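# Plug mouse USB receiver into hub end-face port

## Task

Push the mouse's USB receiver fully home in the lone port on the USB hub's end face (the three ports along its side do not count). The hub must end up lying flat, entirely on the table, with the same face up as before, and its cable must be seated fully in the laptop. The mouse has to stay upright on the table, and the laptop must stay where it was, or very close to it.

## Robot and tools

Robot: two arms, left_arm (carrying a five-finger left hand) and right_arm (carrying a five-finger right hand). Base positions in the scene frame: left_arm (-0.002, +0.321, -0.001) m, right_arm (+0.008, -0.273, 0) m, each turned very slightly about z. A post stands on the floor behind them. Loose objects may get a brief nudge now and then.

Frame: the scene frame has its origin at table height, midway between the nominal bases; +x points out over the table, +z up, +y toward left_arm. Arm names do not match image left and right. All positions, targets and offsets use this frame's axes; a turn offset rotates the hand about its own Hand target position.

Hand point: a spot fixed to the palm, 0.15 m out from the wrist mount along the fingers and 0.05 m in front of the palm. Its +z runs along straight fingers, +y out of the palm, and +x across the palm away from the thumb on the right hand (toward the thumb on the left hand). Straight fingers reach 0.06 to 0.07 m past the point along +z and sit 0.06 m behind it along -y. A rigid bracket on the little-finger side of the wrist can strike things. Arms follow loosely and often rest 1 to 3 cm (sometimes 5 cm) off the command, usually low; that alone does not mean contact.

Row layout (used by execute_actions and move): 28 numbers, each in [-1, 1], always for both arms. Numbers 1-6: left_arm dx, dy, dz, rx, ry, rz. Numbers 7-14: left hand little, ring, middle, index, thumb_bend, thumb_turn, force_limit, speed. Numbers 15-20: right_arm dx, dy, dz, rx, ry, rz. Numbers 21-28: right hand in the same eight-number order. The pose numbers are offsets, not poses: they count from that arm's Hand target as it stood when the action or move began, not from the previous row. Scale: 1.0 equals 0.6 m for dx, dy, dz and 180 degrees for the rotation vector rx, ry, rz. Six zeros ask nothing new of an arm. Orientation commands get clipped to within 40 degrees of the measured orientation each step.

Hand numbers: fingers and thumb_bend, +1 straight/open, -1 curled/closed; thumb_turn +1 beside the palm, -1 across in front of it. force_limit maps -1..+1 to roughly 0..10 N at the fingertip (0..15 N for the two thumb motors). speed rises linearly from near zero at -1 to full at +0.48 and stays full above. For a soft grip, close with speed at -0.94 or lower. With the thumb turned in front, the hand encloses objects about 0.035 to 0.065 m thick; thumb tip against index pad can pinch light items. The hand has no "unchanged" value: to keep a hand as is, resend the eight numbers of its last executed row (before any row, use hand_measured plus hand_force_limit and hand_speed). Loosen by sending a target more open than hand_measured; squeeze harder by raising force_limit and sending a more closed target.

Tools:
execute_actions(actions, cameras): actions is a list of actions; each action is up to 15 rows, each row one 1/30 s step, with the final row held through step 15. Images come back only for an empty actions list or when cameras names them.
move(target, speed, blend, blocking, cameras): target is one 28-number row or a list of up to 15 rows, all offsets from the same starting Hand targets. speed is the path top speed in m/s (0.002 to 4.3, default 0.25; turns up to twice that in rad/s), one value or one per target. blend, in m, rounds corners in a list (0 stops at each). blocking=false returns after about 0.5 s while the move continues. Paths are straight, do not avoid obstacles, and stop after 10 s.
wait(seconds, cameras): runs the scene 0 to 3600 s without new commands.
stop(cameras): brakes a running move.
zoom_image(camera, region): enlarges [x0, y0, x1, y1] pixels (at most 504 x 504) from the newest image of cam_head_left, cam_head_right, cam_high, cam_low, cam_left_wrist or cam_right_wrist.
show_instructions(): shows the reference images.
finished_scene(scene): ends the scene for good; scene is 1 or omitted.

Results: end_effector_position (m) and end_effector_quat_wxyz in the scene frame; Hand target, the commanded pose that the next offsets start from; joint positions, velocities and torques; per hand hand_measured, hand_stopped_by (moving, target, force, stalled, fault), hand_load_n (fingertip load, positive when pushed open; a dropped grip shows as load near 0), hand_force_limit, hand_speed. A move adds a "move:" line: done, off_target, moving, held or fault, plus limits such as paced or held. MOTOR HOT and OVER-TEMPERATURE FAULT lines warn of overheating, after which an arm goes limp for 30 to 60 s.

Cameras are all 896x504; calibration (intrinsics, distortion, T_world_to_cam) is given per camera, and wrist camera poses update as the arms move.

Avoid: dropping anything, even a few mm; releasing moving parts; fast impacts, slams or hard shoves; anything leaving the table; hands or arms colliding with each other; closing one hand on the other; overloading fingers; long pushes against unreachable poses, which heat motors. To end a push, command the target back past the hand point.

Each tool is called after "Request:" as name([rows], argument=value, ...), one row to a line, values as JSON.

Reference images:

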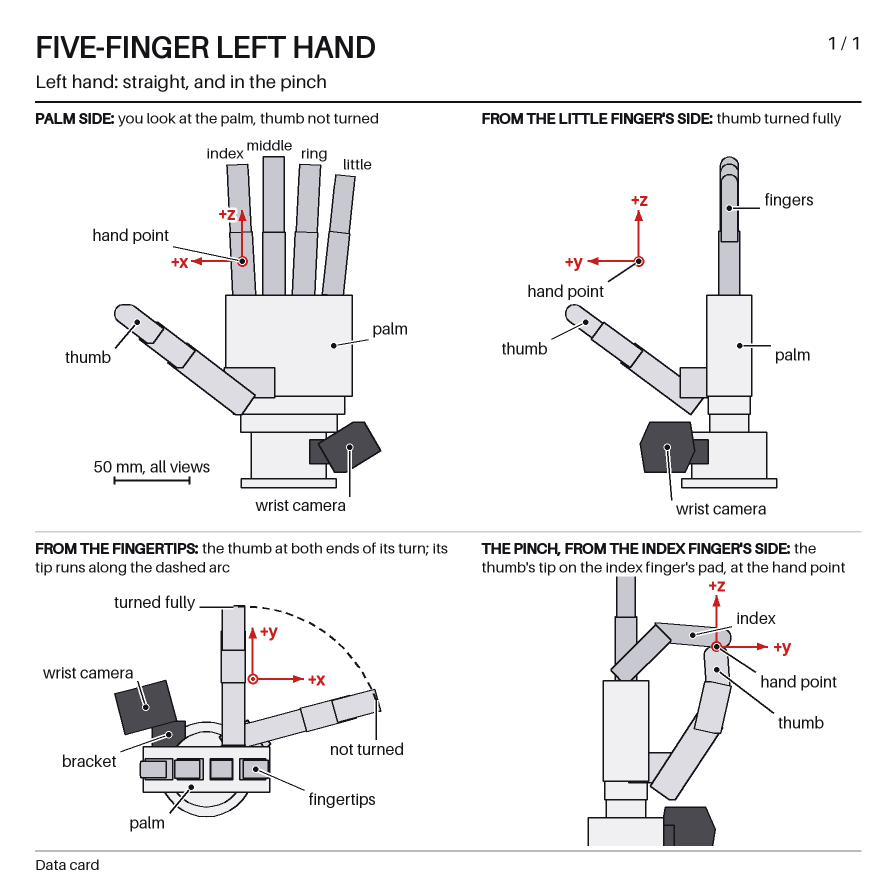

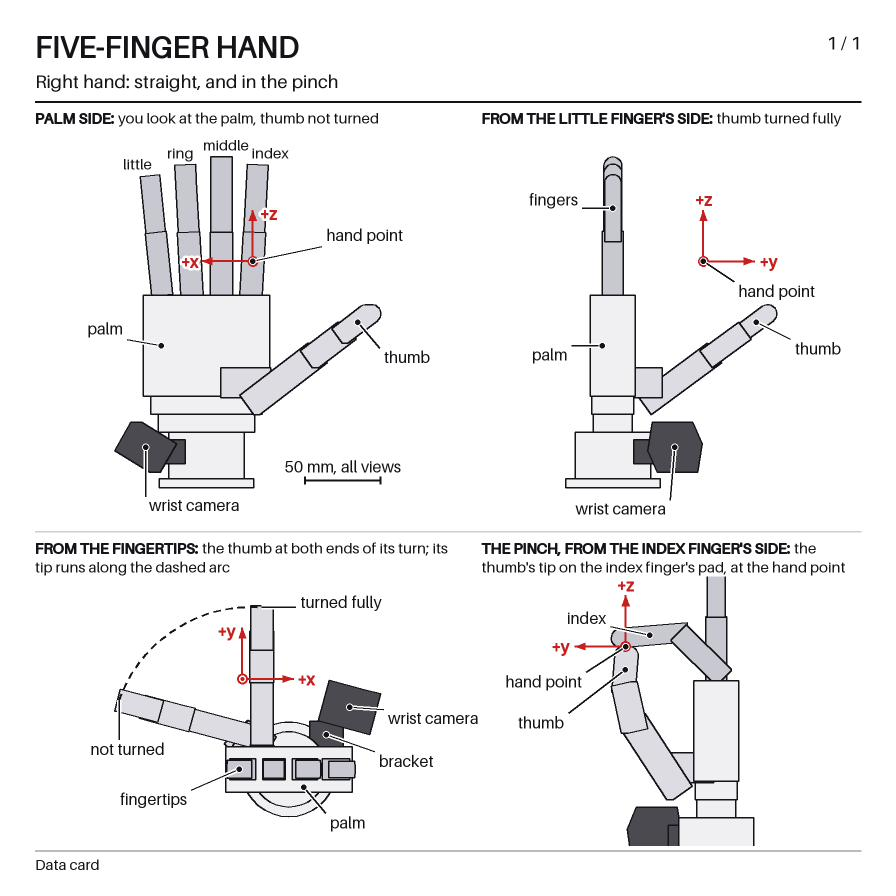

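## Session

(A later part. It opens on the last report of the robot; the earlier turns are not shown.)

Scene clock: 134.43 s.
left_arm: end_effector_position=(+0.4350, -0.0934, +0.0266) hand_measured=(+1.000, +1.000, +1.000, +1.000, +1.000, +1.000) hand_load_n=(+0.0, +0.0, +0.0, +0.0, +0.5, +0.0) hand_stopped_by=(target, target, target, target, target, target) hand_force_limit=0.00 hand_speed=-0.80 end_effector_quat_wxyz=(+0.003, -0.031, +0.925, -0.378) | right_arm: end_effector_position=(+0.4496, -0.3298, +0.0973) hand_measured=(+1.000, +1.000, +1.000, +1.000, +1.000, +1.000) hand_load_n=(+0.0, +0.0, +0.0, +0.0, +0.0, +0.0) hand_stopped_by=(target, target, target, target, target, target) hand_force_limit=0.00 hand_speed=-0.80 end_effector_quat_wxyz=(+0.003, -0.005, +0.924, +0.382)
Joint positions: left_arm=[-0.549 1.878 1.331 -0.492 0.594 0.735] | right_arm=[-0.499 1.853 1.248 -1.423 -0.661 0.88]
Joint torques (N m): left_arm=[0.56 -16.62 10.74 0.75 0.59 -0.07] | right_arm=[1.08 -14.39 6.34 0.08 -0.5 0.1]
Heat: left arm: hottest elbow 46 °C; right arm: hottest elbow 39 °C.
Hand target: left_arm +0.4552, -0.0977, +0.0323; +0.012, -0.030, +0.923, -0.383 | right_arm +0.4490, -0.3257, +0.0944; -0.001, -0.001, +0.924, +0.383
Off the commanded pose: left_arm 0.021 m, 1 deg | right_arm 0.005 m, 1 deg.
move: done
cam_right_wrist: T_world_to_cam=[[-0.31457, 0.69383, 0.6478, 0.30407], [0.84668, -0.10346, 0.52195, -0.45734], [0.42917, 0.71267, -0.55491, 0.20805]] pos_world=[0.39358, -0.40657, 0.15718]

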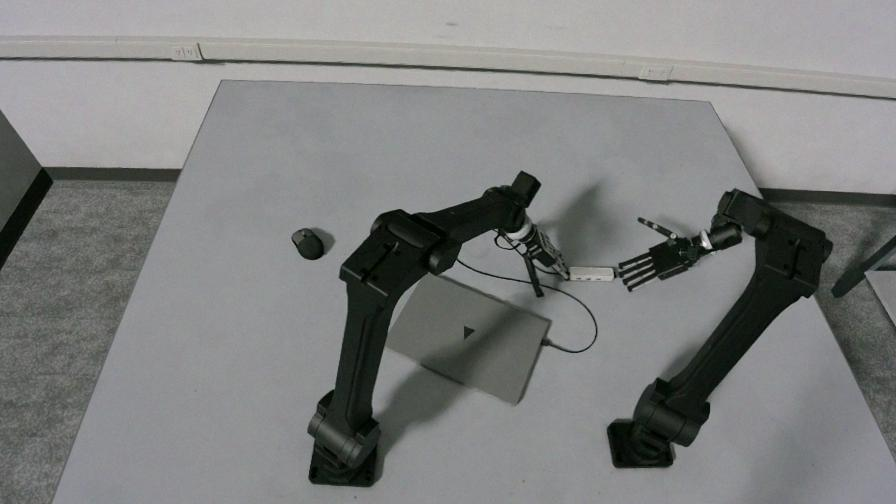

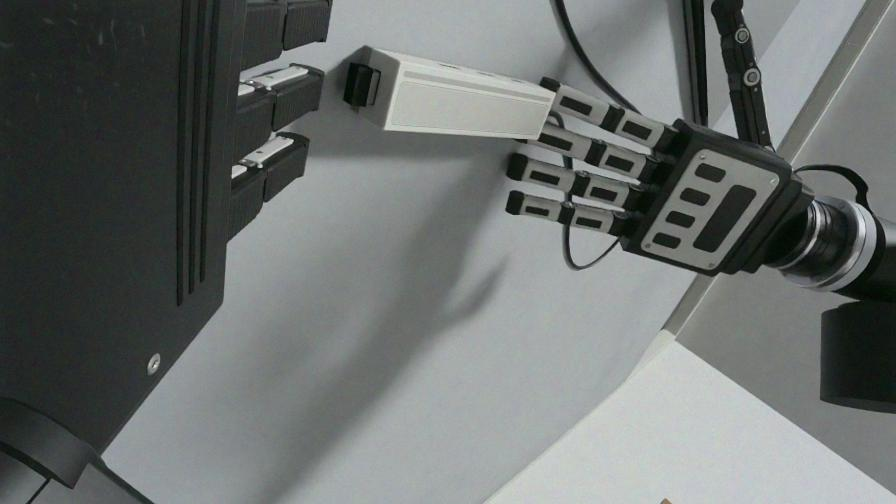

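Request:
move(target=[0,0,0,0,0,0,1,1,1,1,1,1,0,-0.8,-0.01,0.02,0.0,0,0,0,1,1,1,1,1,1,0,-0.8], cameras=["cam_head_left","cam_right_wrist"], speed=0.03)

Request:
zoom_image(camera="cam_head_left", region=[530, 230, 690, 330])

Request:
zoom_image(camera="cam_right_wrist", region=[220, 0, 540, 200])

Scene clock: 137.20 s.
left_arm: end_effector_position=(+0.4350, -0.0934, +0.0266) hand_measured=(+1.000, +1.000, +1.000, +1.000, +1.000, +1.000) hand_load_n=(+0.0, +0.0, +0.0, +0.0, +0.0, +0.0) hand_stopped_by=(target, target, target, target, target, target) hand_force_limit=0.00 hand_speed=-0.80 end_effector_quat_wxyz=(+0.003, -0.031, +0.925, -0.378) | right_arm: end_effector_position=(+0.4455, -0.3194, +0.0938) hand_measured=(+1.000, +1.000, +1.000, +1.000, +1.000, +1.000) hand_load_n=(+0.0, +0.0, +0.0, +0.0, -0.5, +0.0) hand_stopped_by=(target, target, target, target, target, target) hand_force_limit=0.00 hand_speed=-0.80 end_effector_quat_wxyz=(+0.001, -0.003, +0.924, +0.383)
Joint positions: left_arm=[-0.549 1.878 1.331 -0.492 0.594 0.735] | right_arm=[-0.484 1.839 1.216 -1.399 -0.667 0.899]
Joint torques (N m): left_arm=[0.56 -16.62 10.76 0.73 0.59 -0.08] | right_arm=[1.32 -15.27 5.71 0.18 -0.58 0.11]
Heat: left arm: hottest elbow 46 °C; right arm: hottest elbow 39 °C.
Hand target: left_arm +0.4552, -0.0977, +0.0323; +0.012, -0.030, +0.923, -0.383 | right_arm +0.4430, -0.3137, +0.0943; -0.001, -0.001, +0.924, +0.383
Off the commanded pose: left_arm 0.021 m, 1 deg | right_arm 0.006 m, 0 deg.
move: done
cam_right_wrist: T_world_to_cam=[[-0.31004, 0.69244, 0.65146, 0.29503], [0.84943, -0.10602, 0.51694, -0.45252], [0.42702, 0.71364, -0.55531, 0.20179]] pos_world=[0.38969, -0.39627, 0.15378]

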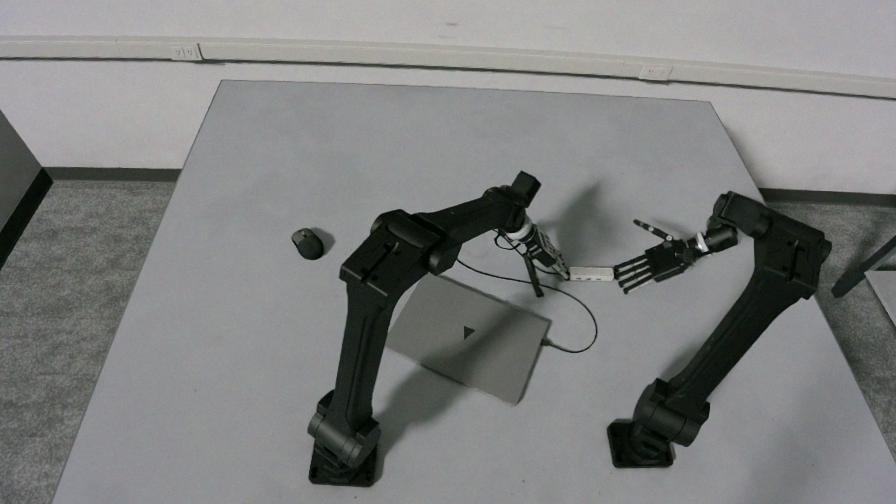

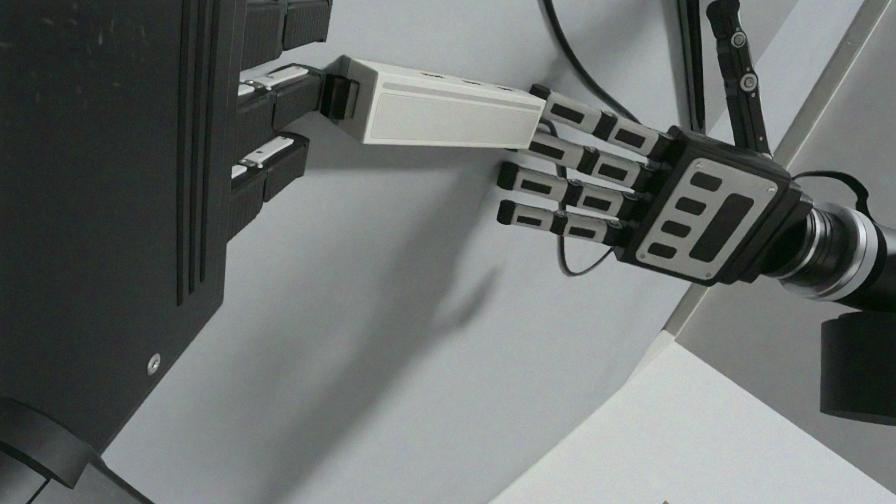

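Scaled by 3.150 from the camera's image (finer frame: 1280x720).

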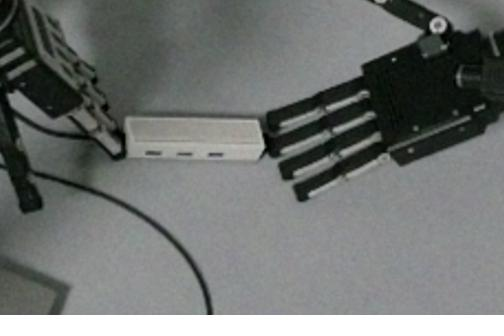

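Scaled by 1.575 from the camera's image (finer frame: 1280x720).

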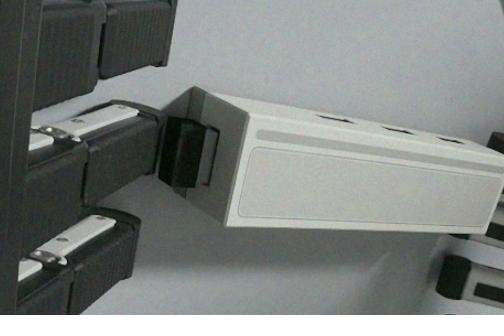

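Request:
move(target=[0,0,0,0,0,0,1,1,1,1,1,1,0,-0.8,0.0,0.025,0.0,0,0,0,1,1,1,1,1,1,0,-0.8], cameras=["cam_head_left","cam_right_wrist","cam_left_wrist"], speed=0.03)

Request:
zoom_image(camera="cam_head_left", region=[530, 230, 690, 330])

Request:
zoom_image(camera="cam_right_wrist", region=[220, 0, 540, 200])

Scene clock: 139.10 s.
left_arm: end_effector_position=(+0.4359, -0.0920, +0.0265) hand_measured=(+1.000, +1.000, +1.000, +1.000, +1.000, +1.000) hand_load_n=(+0.0, +0.0, +0.0, -0.5, +0.0, -0.5) hand_stopped_by=(target, target, target, target, target, target) hand_force_limit=0.00 hand_speed=-0.80 end_effector_quat_wxyz=(+0.003, -0.032, +0.925, -0.377) | right_arm: end_effector_position=(+0.4461, -0.3064, +0.0938) hand_measured=(+1.000, +1.000, +1.000, +1.000, +1.000, +1.000) hand_load_n=(+0.0, +0.0, -0.5, +0.0, +0.0, +0.0) hand_stopped_by=(target, target, target, target, target, target) hand_force_limit=0.00 hand_speed=-0.80 end_effector_quat_wxyz=(+0.002, -0.002, +0.924, +0.381)
Joint positions: left_arm=[-0.546 1.878 1.331 -0.494 0.594 0.736] | right_arm=[-0.459 1.82 1.191 -1.369 -0.677 0.933]
Joint torques (N m): left_arm=[0.38 -16.62 10.76 0.8 0.59 -0.08] | right_arm=[1.67 -16.15 5.6 0.06 -0.68 0.16]
Heat: left arm: hottest elbow 47 °C; right arm: hottest elbow 39 °C.
Hand target: left_arm +0.4553, -0.0976, +0.0323; +0.012, -0.030, +0.923, -0.383 | right_arm +0.4431, -0.2988, +0.0944; -0.001, -0.001, +0.924, +0.383
Off the commanded pose: left_arm 0.021 m, 1 deg | right_arm 0.008 m, 0 deg.
move: done
cam_left_wrist: T_world_to_cam=[[-0.16525, -0.67804, 0.71621, -0.01378], [-0.86045, 0.45402, 0.23128, 0.41072], [-0.48199, -0.57805, -0.65845, 0.28786]] pos_world=[0.48988, -0.02942, 0.10442]
cam_right_wrist: T_world_to_cam=[[-0.30915, 0.69565, 0.64846, 0.28713], [0.84847, -0.10624, 0.51847, -0.45141], [0.42956, 0.71049, -0.55739, 0.19039]] pos_world=[0.38999, -0.38297, 0.15398]
Images, in order (width x height): cam_head_left 896x504, cam_left_wrist 896x504, cam_right_wrist 896x504.

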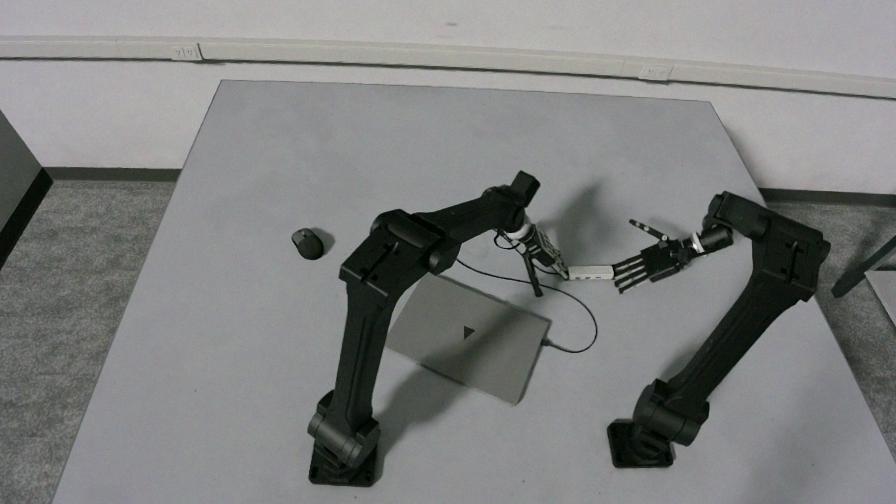

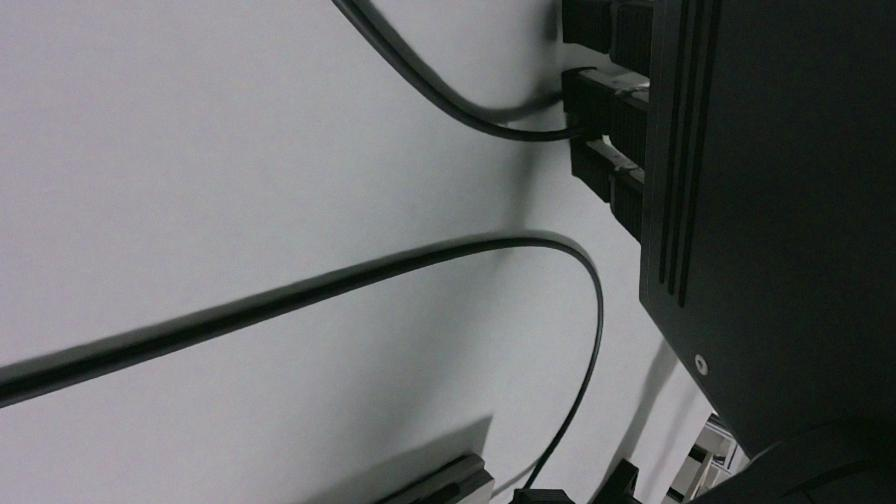

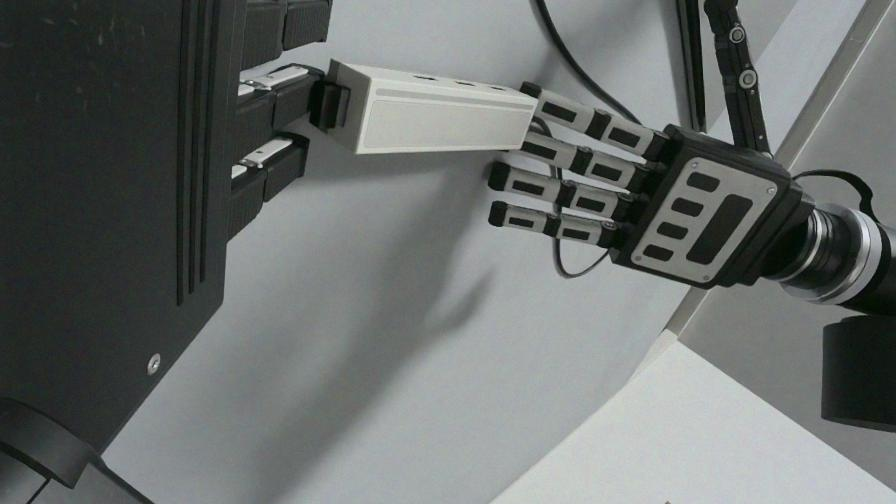

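Scaled by 3.150 from the camera's image (finer frame: 1280x720).

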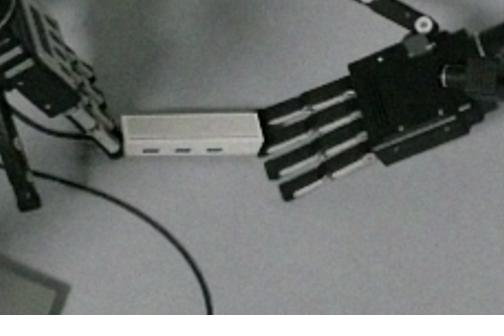

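Scaled by 1.575 from the camera's image (finer frame: 1280x720).

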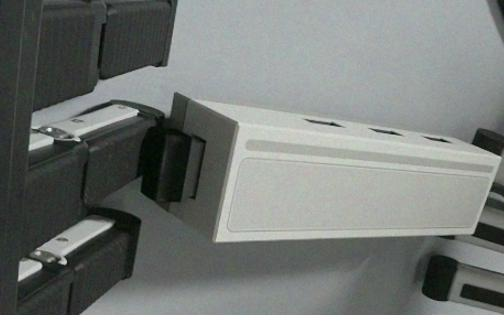

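Request:
move(target=[0,0,0,0,0,0,1,1,1,1,1,1,0,-0.8,0.0,0.025,0.0,0,0,0,1,1,1,1,1,1,0,-0.8], cameras=["cam_head_left","cam_right_wrist","cam_low"], speed=0.03)

Request:
zoom_image(camera="cam_head_left", region=[530, 230, 690, 330])

Request:
zoom_image(camera="cam_right_wrist", region=[220, 0, 540, 200])

Request:
zoom_image(camera="cam_low", region=[220, 270, 360, 360])

Scene clock: 141.13 s.
left_arm: end_effector_position=(+0.4362, -0.0911, +0.0262) hand_measured=(+1.000, +1.000, +1.000, +1.000, +1.000, +1.000) hand_load_n=(+0.0, +0.0, +0.0, -1.0, +0.0, +0.0) hand_stopped_by=(target, target, target, target, target, target) hand_force_limit=0.00 hand_speed=-0.80 end_effector_quat_wxyz=(+0.003, -0.033, +0.926, -0.377) | right_arm: end_effector_position=(+0.4467, -0.2939, +0.0939) hand_measured=(+1.000, +1.000, +1.000, +1.000, +1.000, +1.000) hand_load_n=(+0.0, +0.0, +0.0, +0.0, +0.0, -0.5) hand_stopped_by=(target, target, target, target, target, target) hand_force_limit=0.00 hand_speed=-0.80 end_effector_quat_wxyz=(+0.004, -0.001, +0.925, +0.380)
Joint positions: left_arm=[-0.545 1.879 1.331 -0.495 0.594 0.737] | right_arm=[-0.433 1.801 1.167 -1.339 -0.686 0.969]
Joint torques (N m): left_arm=[0.26 -16.62 10.76 0.87 0.59 -0.09] | right_arm=[2.61 -15.56 5.65 0.32 -0.74 0.16]
Heat: left arm: hottest elbow 47 °C; right arm: hottest elbow 39 °C.
Hand target: left_arm +0.4552, -0.0977, +0.0322; +0.012, -0.030, +0.923, -0.383 | right_arm +0.4431, -0.2838, +0.0944; -0.001, -0.001, +0.924, +0.383
Off the commanded pose: left_arm 0.021 m, 1 deg | right_arm 0.011 m, 1 deg.
move: off_target (right_arm)
cam_right_wrist: T_world_to_cam=[[-0.30755, 0.69919, 0.6454, 0.27911], [0.84714, -0.10769, 0.52035, -0.45067], [0.43333, 0.70677, -0.55919, 0.17867]] pos_world=[0.39019, -0.36997, 0.15427]
Images, in order (width x height): cam_head_left 896x504, cam_low 896x504, cam_right_wrist 896x504.

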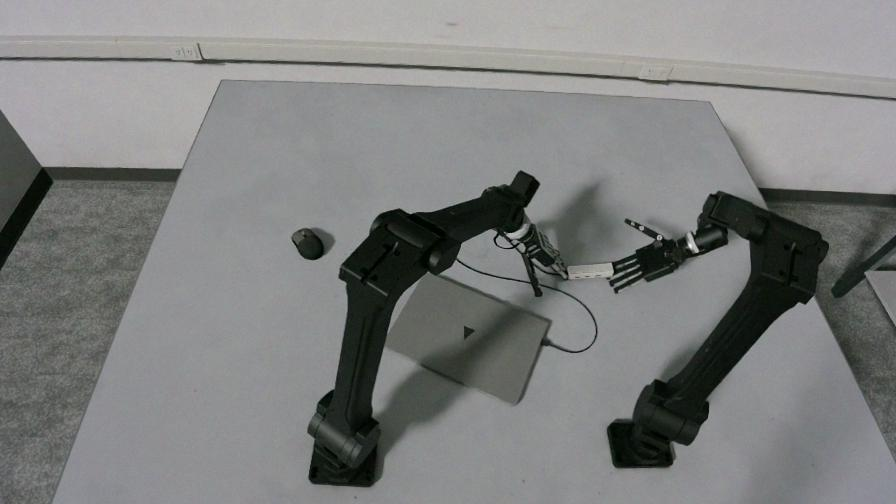

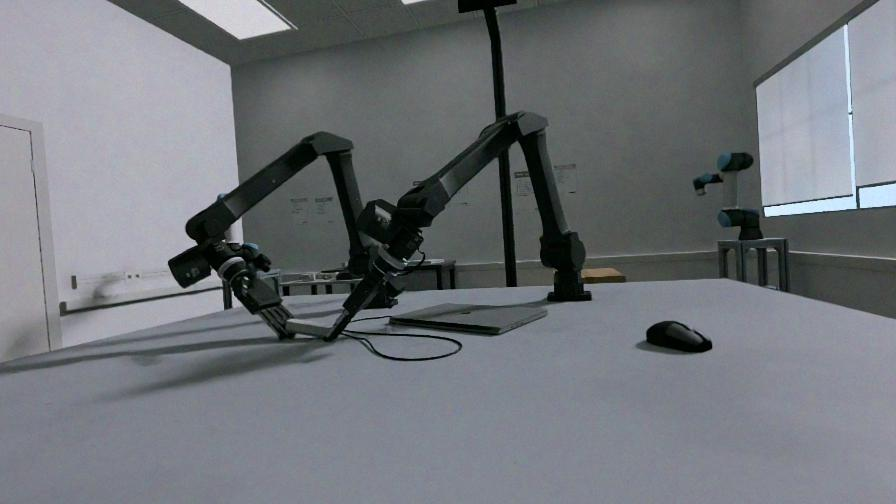

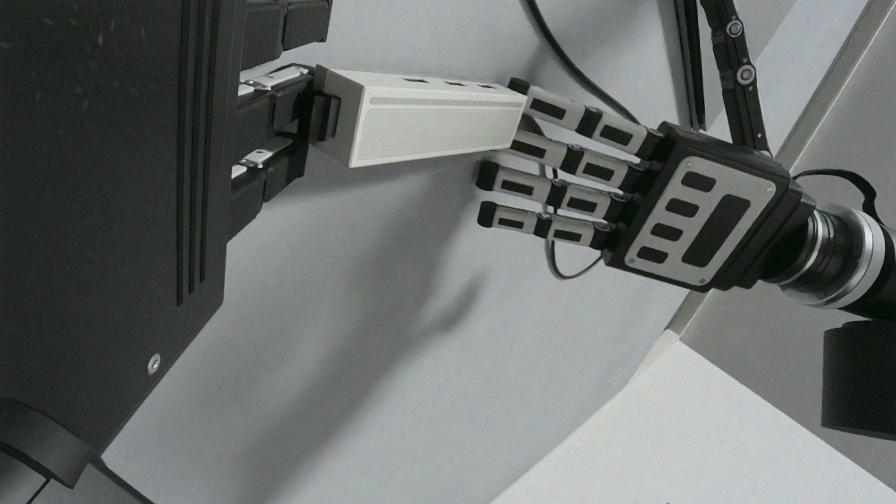

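Scaled by 3.150 from the camera's image (finer frame: 1280x720).

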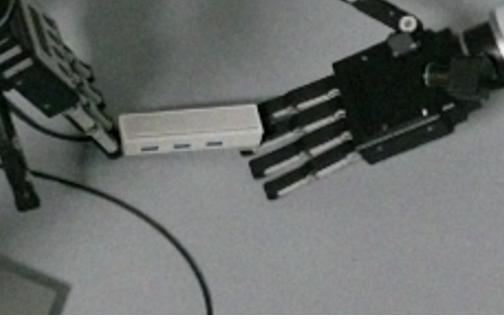

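Scaled by 1.575 from the camera's image (finer frame: 1280x720).

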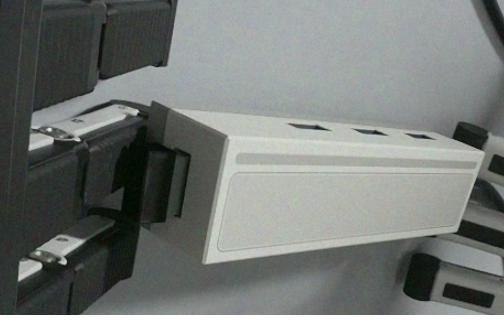

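Scaled by 3.600 from the camera's image (finer frame: 1280x720).

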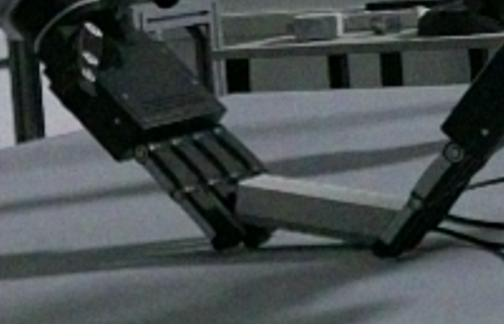

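Request:
move(target=[0,0,0,0,0,0,1,1,1,1,1,1,0,-0.8,-0.005,-0.075,0.0,0,0,0,1,1,1,1,1,1,0,-0.8], cameras=["cam_head_left","cam_right_wrist","cam_low"], speed=0.02)

Request:
zoom_image(camera="cam_head_left", region=[530, 230, 690, 330])

Request:
zoom_image(camera="cam_right_wrist", region=[220, 0, 540, 200])

Request:
zoom_image(camera="cam_low", region=[220, 270, 360, 360])

Scene clock: 145.83 s.
left_arm: end_effector_position=(+0.4362, -0.0911, +0.0262) hand_measured=(+1.000, +1.000, +1.000, +1.000, +1.000, +1.000) hand_load_n=(+0.0, -0.5, +0.0, -0.5, +0.0, +0.0) hand_stopped_by=(target, target, target, target, target, target) hand_force_limit=0.00 hand_speed=-0.80 end_effector_quat_wxyz=(+0.003, -0.033, +0.926, -0.377) | right_arm: end_effector_position=(+0.4302, -0.3185, +0.0966) hand_measured=(+1.000, +1.000, +1.000, +1.000, +1.000, +1.000) hand_load_n=(+0.0, +0.0, +0.0, +0.0, +0.0, +0.0) hand_stopped_by=(target, target, target, target, target, target) hand_force_limit=0.00 hand_speed=-0.80 end_effector_quat_wxyz=(-0.004, +0.001, +0.924, +0.383)
Joint positions: left_arm=[-0.545 1.879 1.331 -0.495 0.594 0.737] | right_arm=[-0.498 1.809 1.178 -1.408 -0.658 0.89]
Joint torques (N m): left_arm=[0.26 -16.67 10.74 0.87 0.59 -0.09] | right_arm=[0.21 -11.16 10.39 -0.57 -0.38 -0.11]
Heat: left arm: hottest elbow 47 °C; right arm: hottest elbow 39 °C.
Hand target: left_arm +0.4552, -0.0977, +0.0323; +0.012, -0.030, +0.923, -0.383 | right_arm +0.4401, -0.3287, +0.0944; -0.001, -0.002, +0.924, +0.383
Off the commanded pose: left_arm 0.021 m, 1 deg | right_arm 0.014 m, 0 deg.
move: off_target (right_arm)
cam_right_wrist: T_world_to_cam=[[-0.29948, 0.69316, 0.65562, 0.28312], [0.85528, -0.10951, 0.50646, -0.4435], [0.42285, 0.71242, -0.56005, 0.21119]] pos_world=[0.3748, -0.39527, 0.15727]
Images, in order (width x height): cam_head_left 896x504, cam_low 896x504, cam_right_wrist 896x504.

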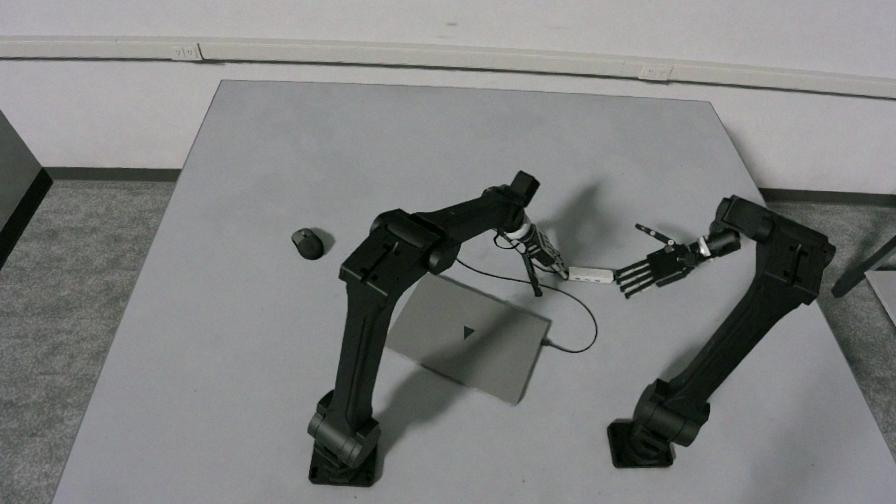

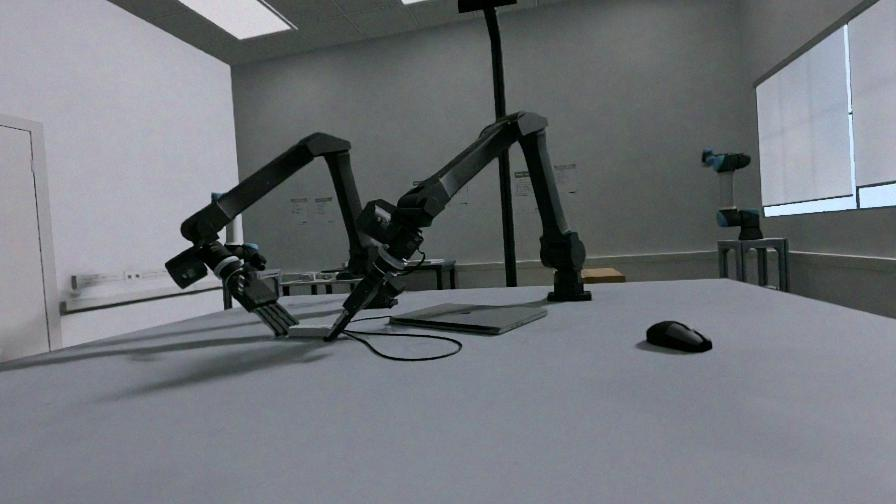

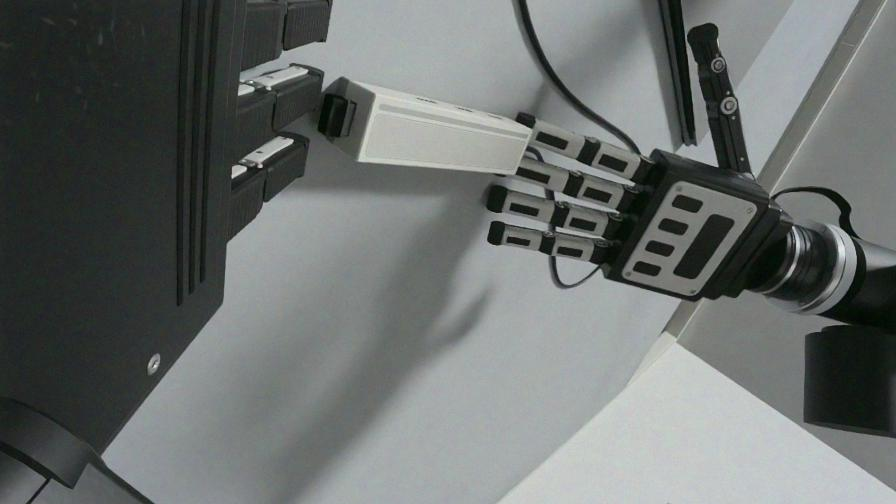

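Scaled by 3.150 from the camera's image (finer frame: 1280x720).

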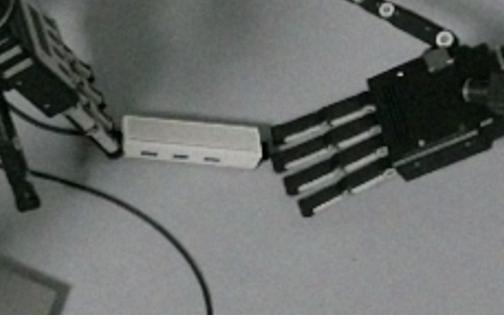

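Scaled by 1.575 from the camera's image (finer frame: 1280x720).

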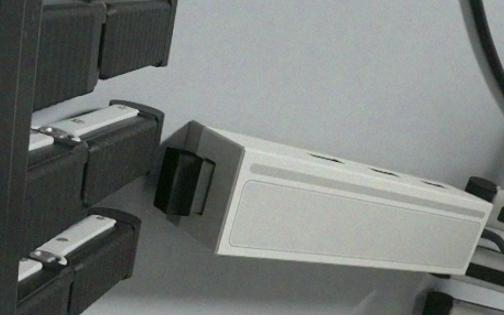

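Scaled by 3.600 from the camera's image (finer frame: 1280x720).

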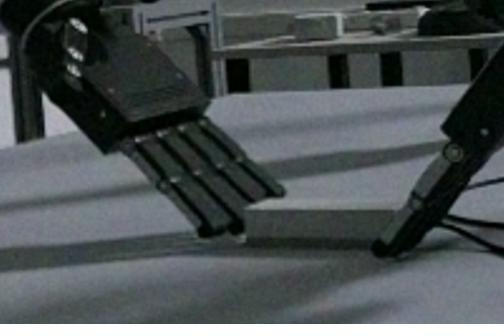

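Request:
move([
  [0,0,0,0,0,0,1,1,1,1,1,1,0,-0.8,0.0,-0.033,0.067,0,0,0,1,1,1,1,1,1,0,-0.8],
  [0,0,0,0,0,0,1,1,1,1,1,1,0,-0.8,0.003,0.045,0.038,-0.172,0,0,1,1,1,1,1,1,0,-0.8],
], cameras=["cam_head_left","cam_right_wrist","cam_low"], speed=0.08)

Request:
zoom_image(camera="cam_head_left", region=[530, 230, 690, 330])

Request:
zoom_image(camera="cam_right_wrist", region=[220, 0, 540, 200])

Scene clock: 153.93 s.
left_arm: end_effector_position=(+0.4362, -0.0911, +0.0262) hand_measured=(+1.000, +1.000, +1.000, +1.000, +1.000, +1.000) hand_load_n=(+0.0, +0.0, +0.0, +0.0, +0.0, +0.0) hand_stopped_by=(target, target, target, target, target, target) hand_force_limit=0.00 hand_speed=-0.80 end_effector_quat_wxyz=(+0.003, -0.033, +0.926, -0.377) | right_arm: end_effector_position=(+0.4456, -0.3060, +0.1190) hand_measured=(+1.000, +1.000, +1.000, +1.000, +1.000, +1.000) hand_load_n=(+0.0, +0.0, +0.0, +0.0, +0.0, +0.0) hand_stopped_by=(target, target, target, target, target, target) hand_force_limit=0.00 hand_speed=-0.80 end_effector_quat_wxyz=(+0.000, -0.004, +0.992, +0.124)
Joint positions: left_arm=[-0.545 1.879 1.331 -0.495 0.594 0.737] | right_arm=[-0.306 1.553 1.164 -1.265 -0.235 1.226]
Joint torques (N m): left_arm=[0.26 -16.67 10.74 0.87 0.59 -0.09] | right_arm=[0.73 -12.57 7.53 0.64 -0.13 0.17]
Heat: left arm: hottest elbow 47 °C; right arm: hottest elbow 39 °C.
Hand target: left_arm +0.4552, -0.0977, +0.0323; +0.012, -0.030, +0.923, -0.383 | right_arm +0.4418, -0.3017, +0.1172; -0.001, -0.001, +0.992, +0.122
Off the commanded pose: left_arm 0.021 m, 1 deg | right_arm 0.006 m, 0 deg.
move: done
cam_right_wrist: T_world_to_cam=[[-0.31068, 0.9281, 0.20517, 0.39483], [0.8496, 0.17436, 0.49777, -0.37624], [0.42621, 0.32897, -0.84269, 0.12302]] pos_world=[0.38989, -0.34131, 0.20994]
Images, in order (width x height): cam_head_left 896x504, cam_low 896x504, cam_right_wrist 896x504.

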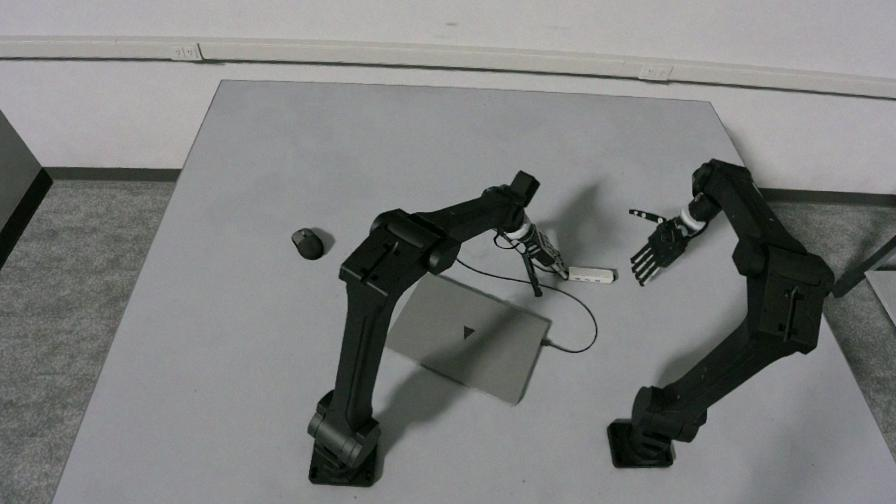

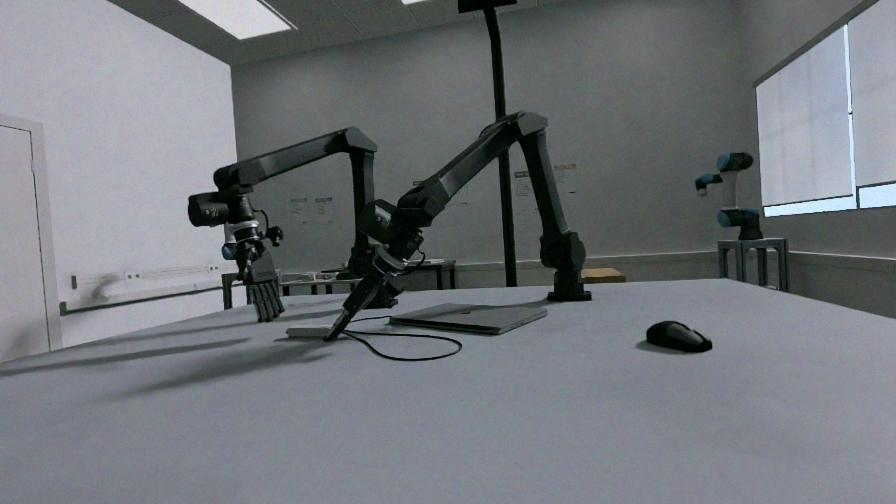

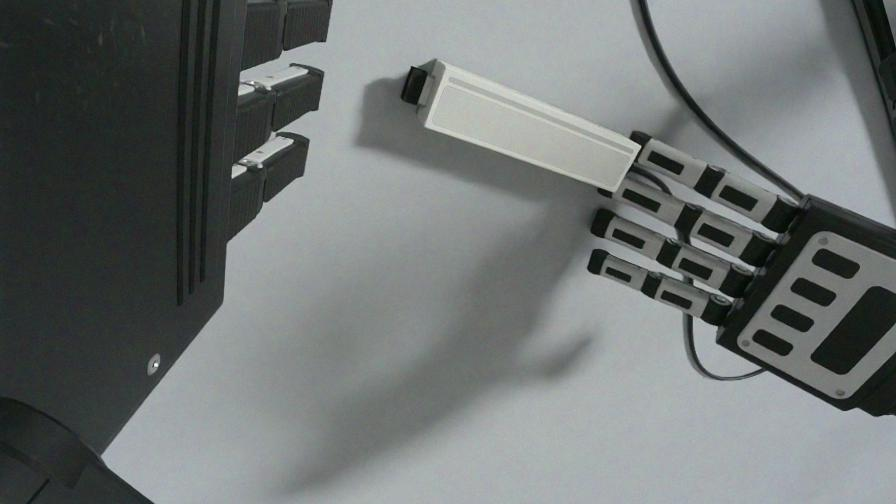

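Scaled by 3.150 from the camera's image (finer frame: 1280x720).

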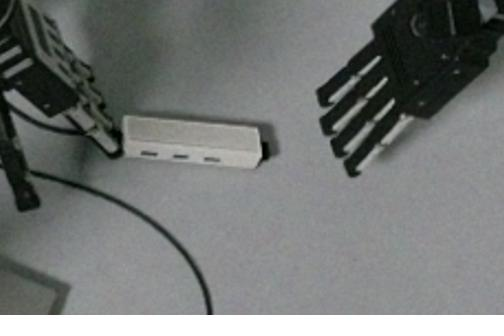

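Scaled by 1.575 from the camera's image (finer frame: 1280x720).

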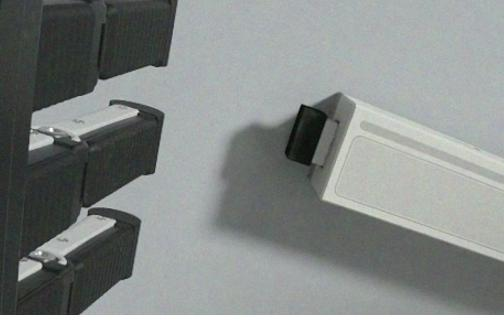

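Request:
move(target=[0,0,0,0,0,0,1,1,1,1,1,1,0,-0.8,-0.015,0.012,-0.056,0,0,0,1,1,1,1,1,1,0,-0.8], cameras=["cam_head_left","cam_right_wrist","cam_low"], speed=0.06)

Request:
zoom_image(camera="cam_head_left", region=[530, 230, 690, 330])

Request:
zoom_image(camera="cam_right_wrist", region=[220, 0, 540, 200])

Request:
zoom_image(camera="cam_low", region=[220, 270, 360, 360])

Scene clock: 157.60 s.
left_arm: end_effector_position=(+0.4362, -0.0911, +0.0262) hand_measured=(+1.000, +1.000, +1.000, +1.000, +1.000, +1.000) hand_load_n=(+0.0, +0.0, +0.0, +0.0, -0.5, +0.0) hand_stopped_by=(target, target, target, target, target, target) hand_force_limit=0.00 hand_speed=-0.80 end_effector_quat_wxyz=(+0.003, -0.033, +0.926, -0.377) | right_arm: end_effector_position=(+0.4368, -0.2996, +0.0899) hand_measured=(+1.000, +1.000, +1.000, +1.000, +1.000, +1.000) hand_load_n=(+0.0, +0.0, +0.0, +0.0, +0.0, +0.0) hand_stopped_by=(target, target, target, target, target, target) hand_force_limit=0.00 hand_speed=-0.80 end_effector_quat_wxyz=(+0.005, -0.003, +0.993, +0.122)
Joint positions: left_arm=[-0.545 1.879 1.331 -0.495 0.594 0.737] | right_arm=[-0.298 1.552 1.081 -1.168 -0.235 1.237]
Joint torques (N m): left_arm=[0.26 -16.62 10.76 0.87 0.59 -0.09] | right_arm=[1.44 -11.93 7.27 0.7 -0.08 0.13]
Heat: left arm: hottest elbow 48 °C; right arm: hottest elbow 39 °C.
Hand target: left_arm +0.4552, -0.0977, +0.0323; +0.012, -0.030, +0.923, -0.383 | right_arm +0.4328, -0.2945, +0.0836; -0.001, -0.001, +0.992, +0.122
Off the commanded pose: left_arm 0.021 m, 1 deg | right_arm 0.009 m, 1 deg.
move: done
cam_right_wrist: T_world_to_cam=[[-0.31086, 0.92958, 0.19812, 0.39329], [0.84488, 0.17478, 0.5056, -0.35386], [0.43537, 0.32456, -0.83971, 0.0945]] pos_world=[0.38009, -0.33442, 0.18034]
Images, in order (width x height): cam_head_left 896x504, cam_low 896x504, cam_right_wrist 896x504.

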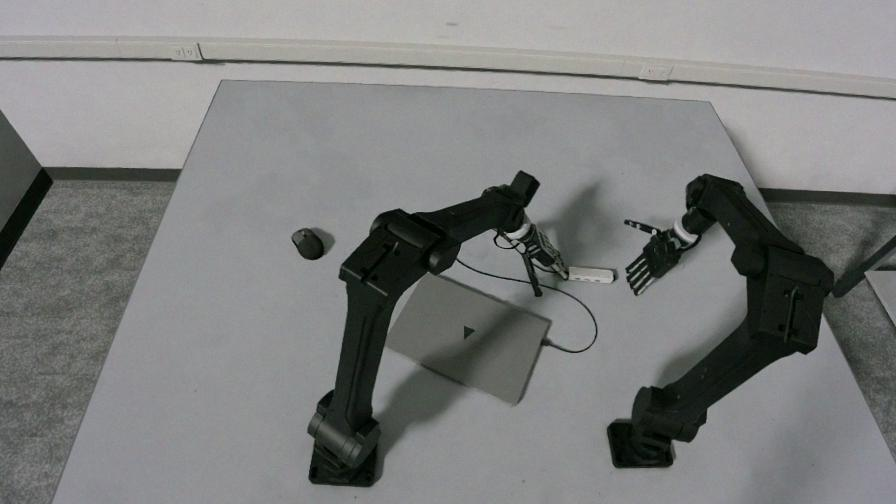

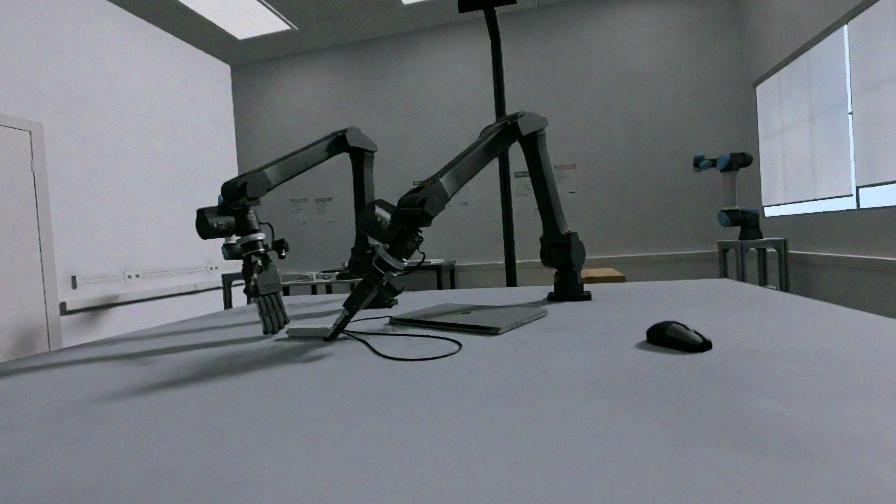

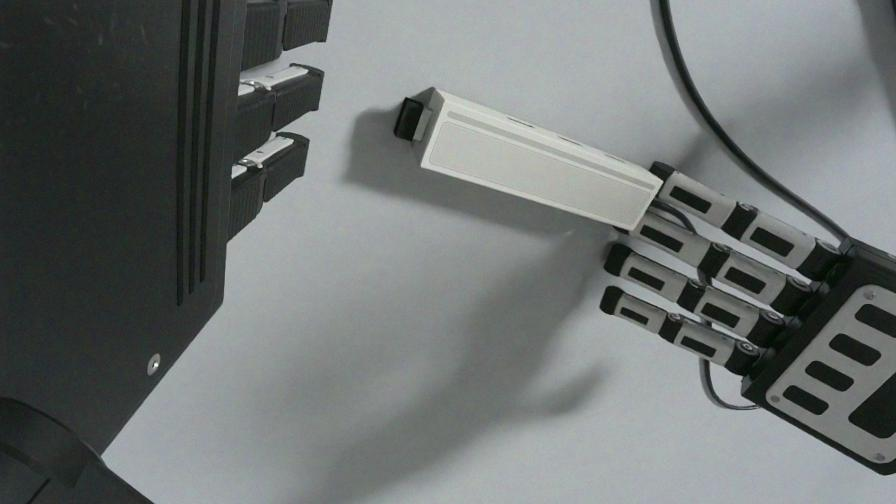

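Scaled by 3.150 from the camera's image (finer frame: 1280x720).

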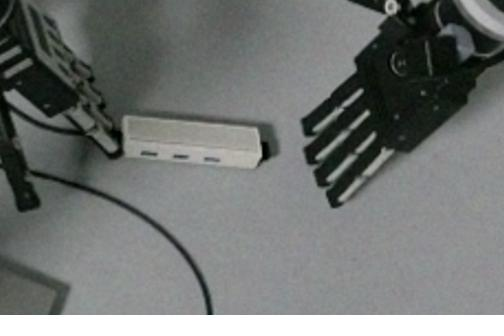

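Scaled by 1.575 from the camera's image (finer frame: 1280x720).

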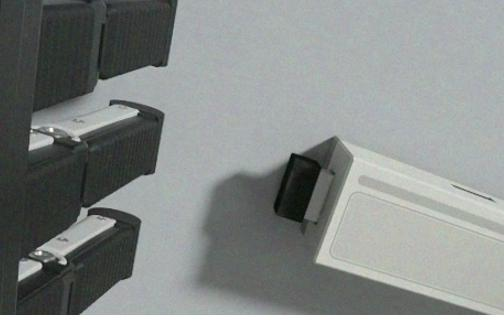

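Scaled by 3.600 from the camera's image (finer frame: 1280x720).

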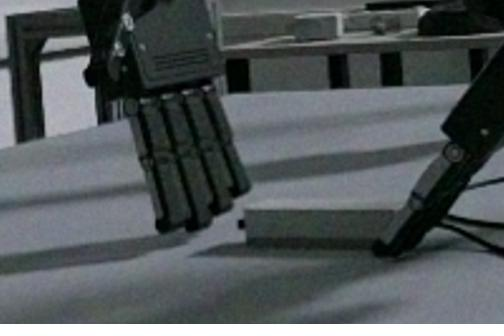

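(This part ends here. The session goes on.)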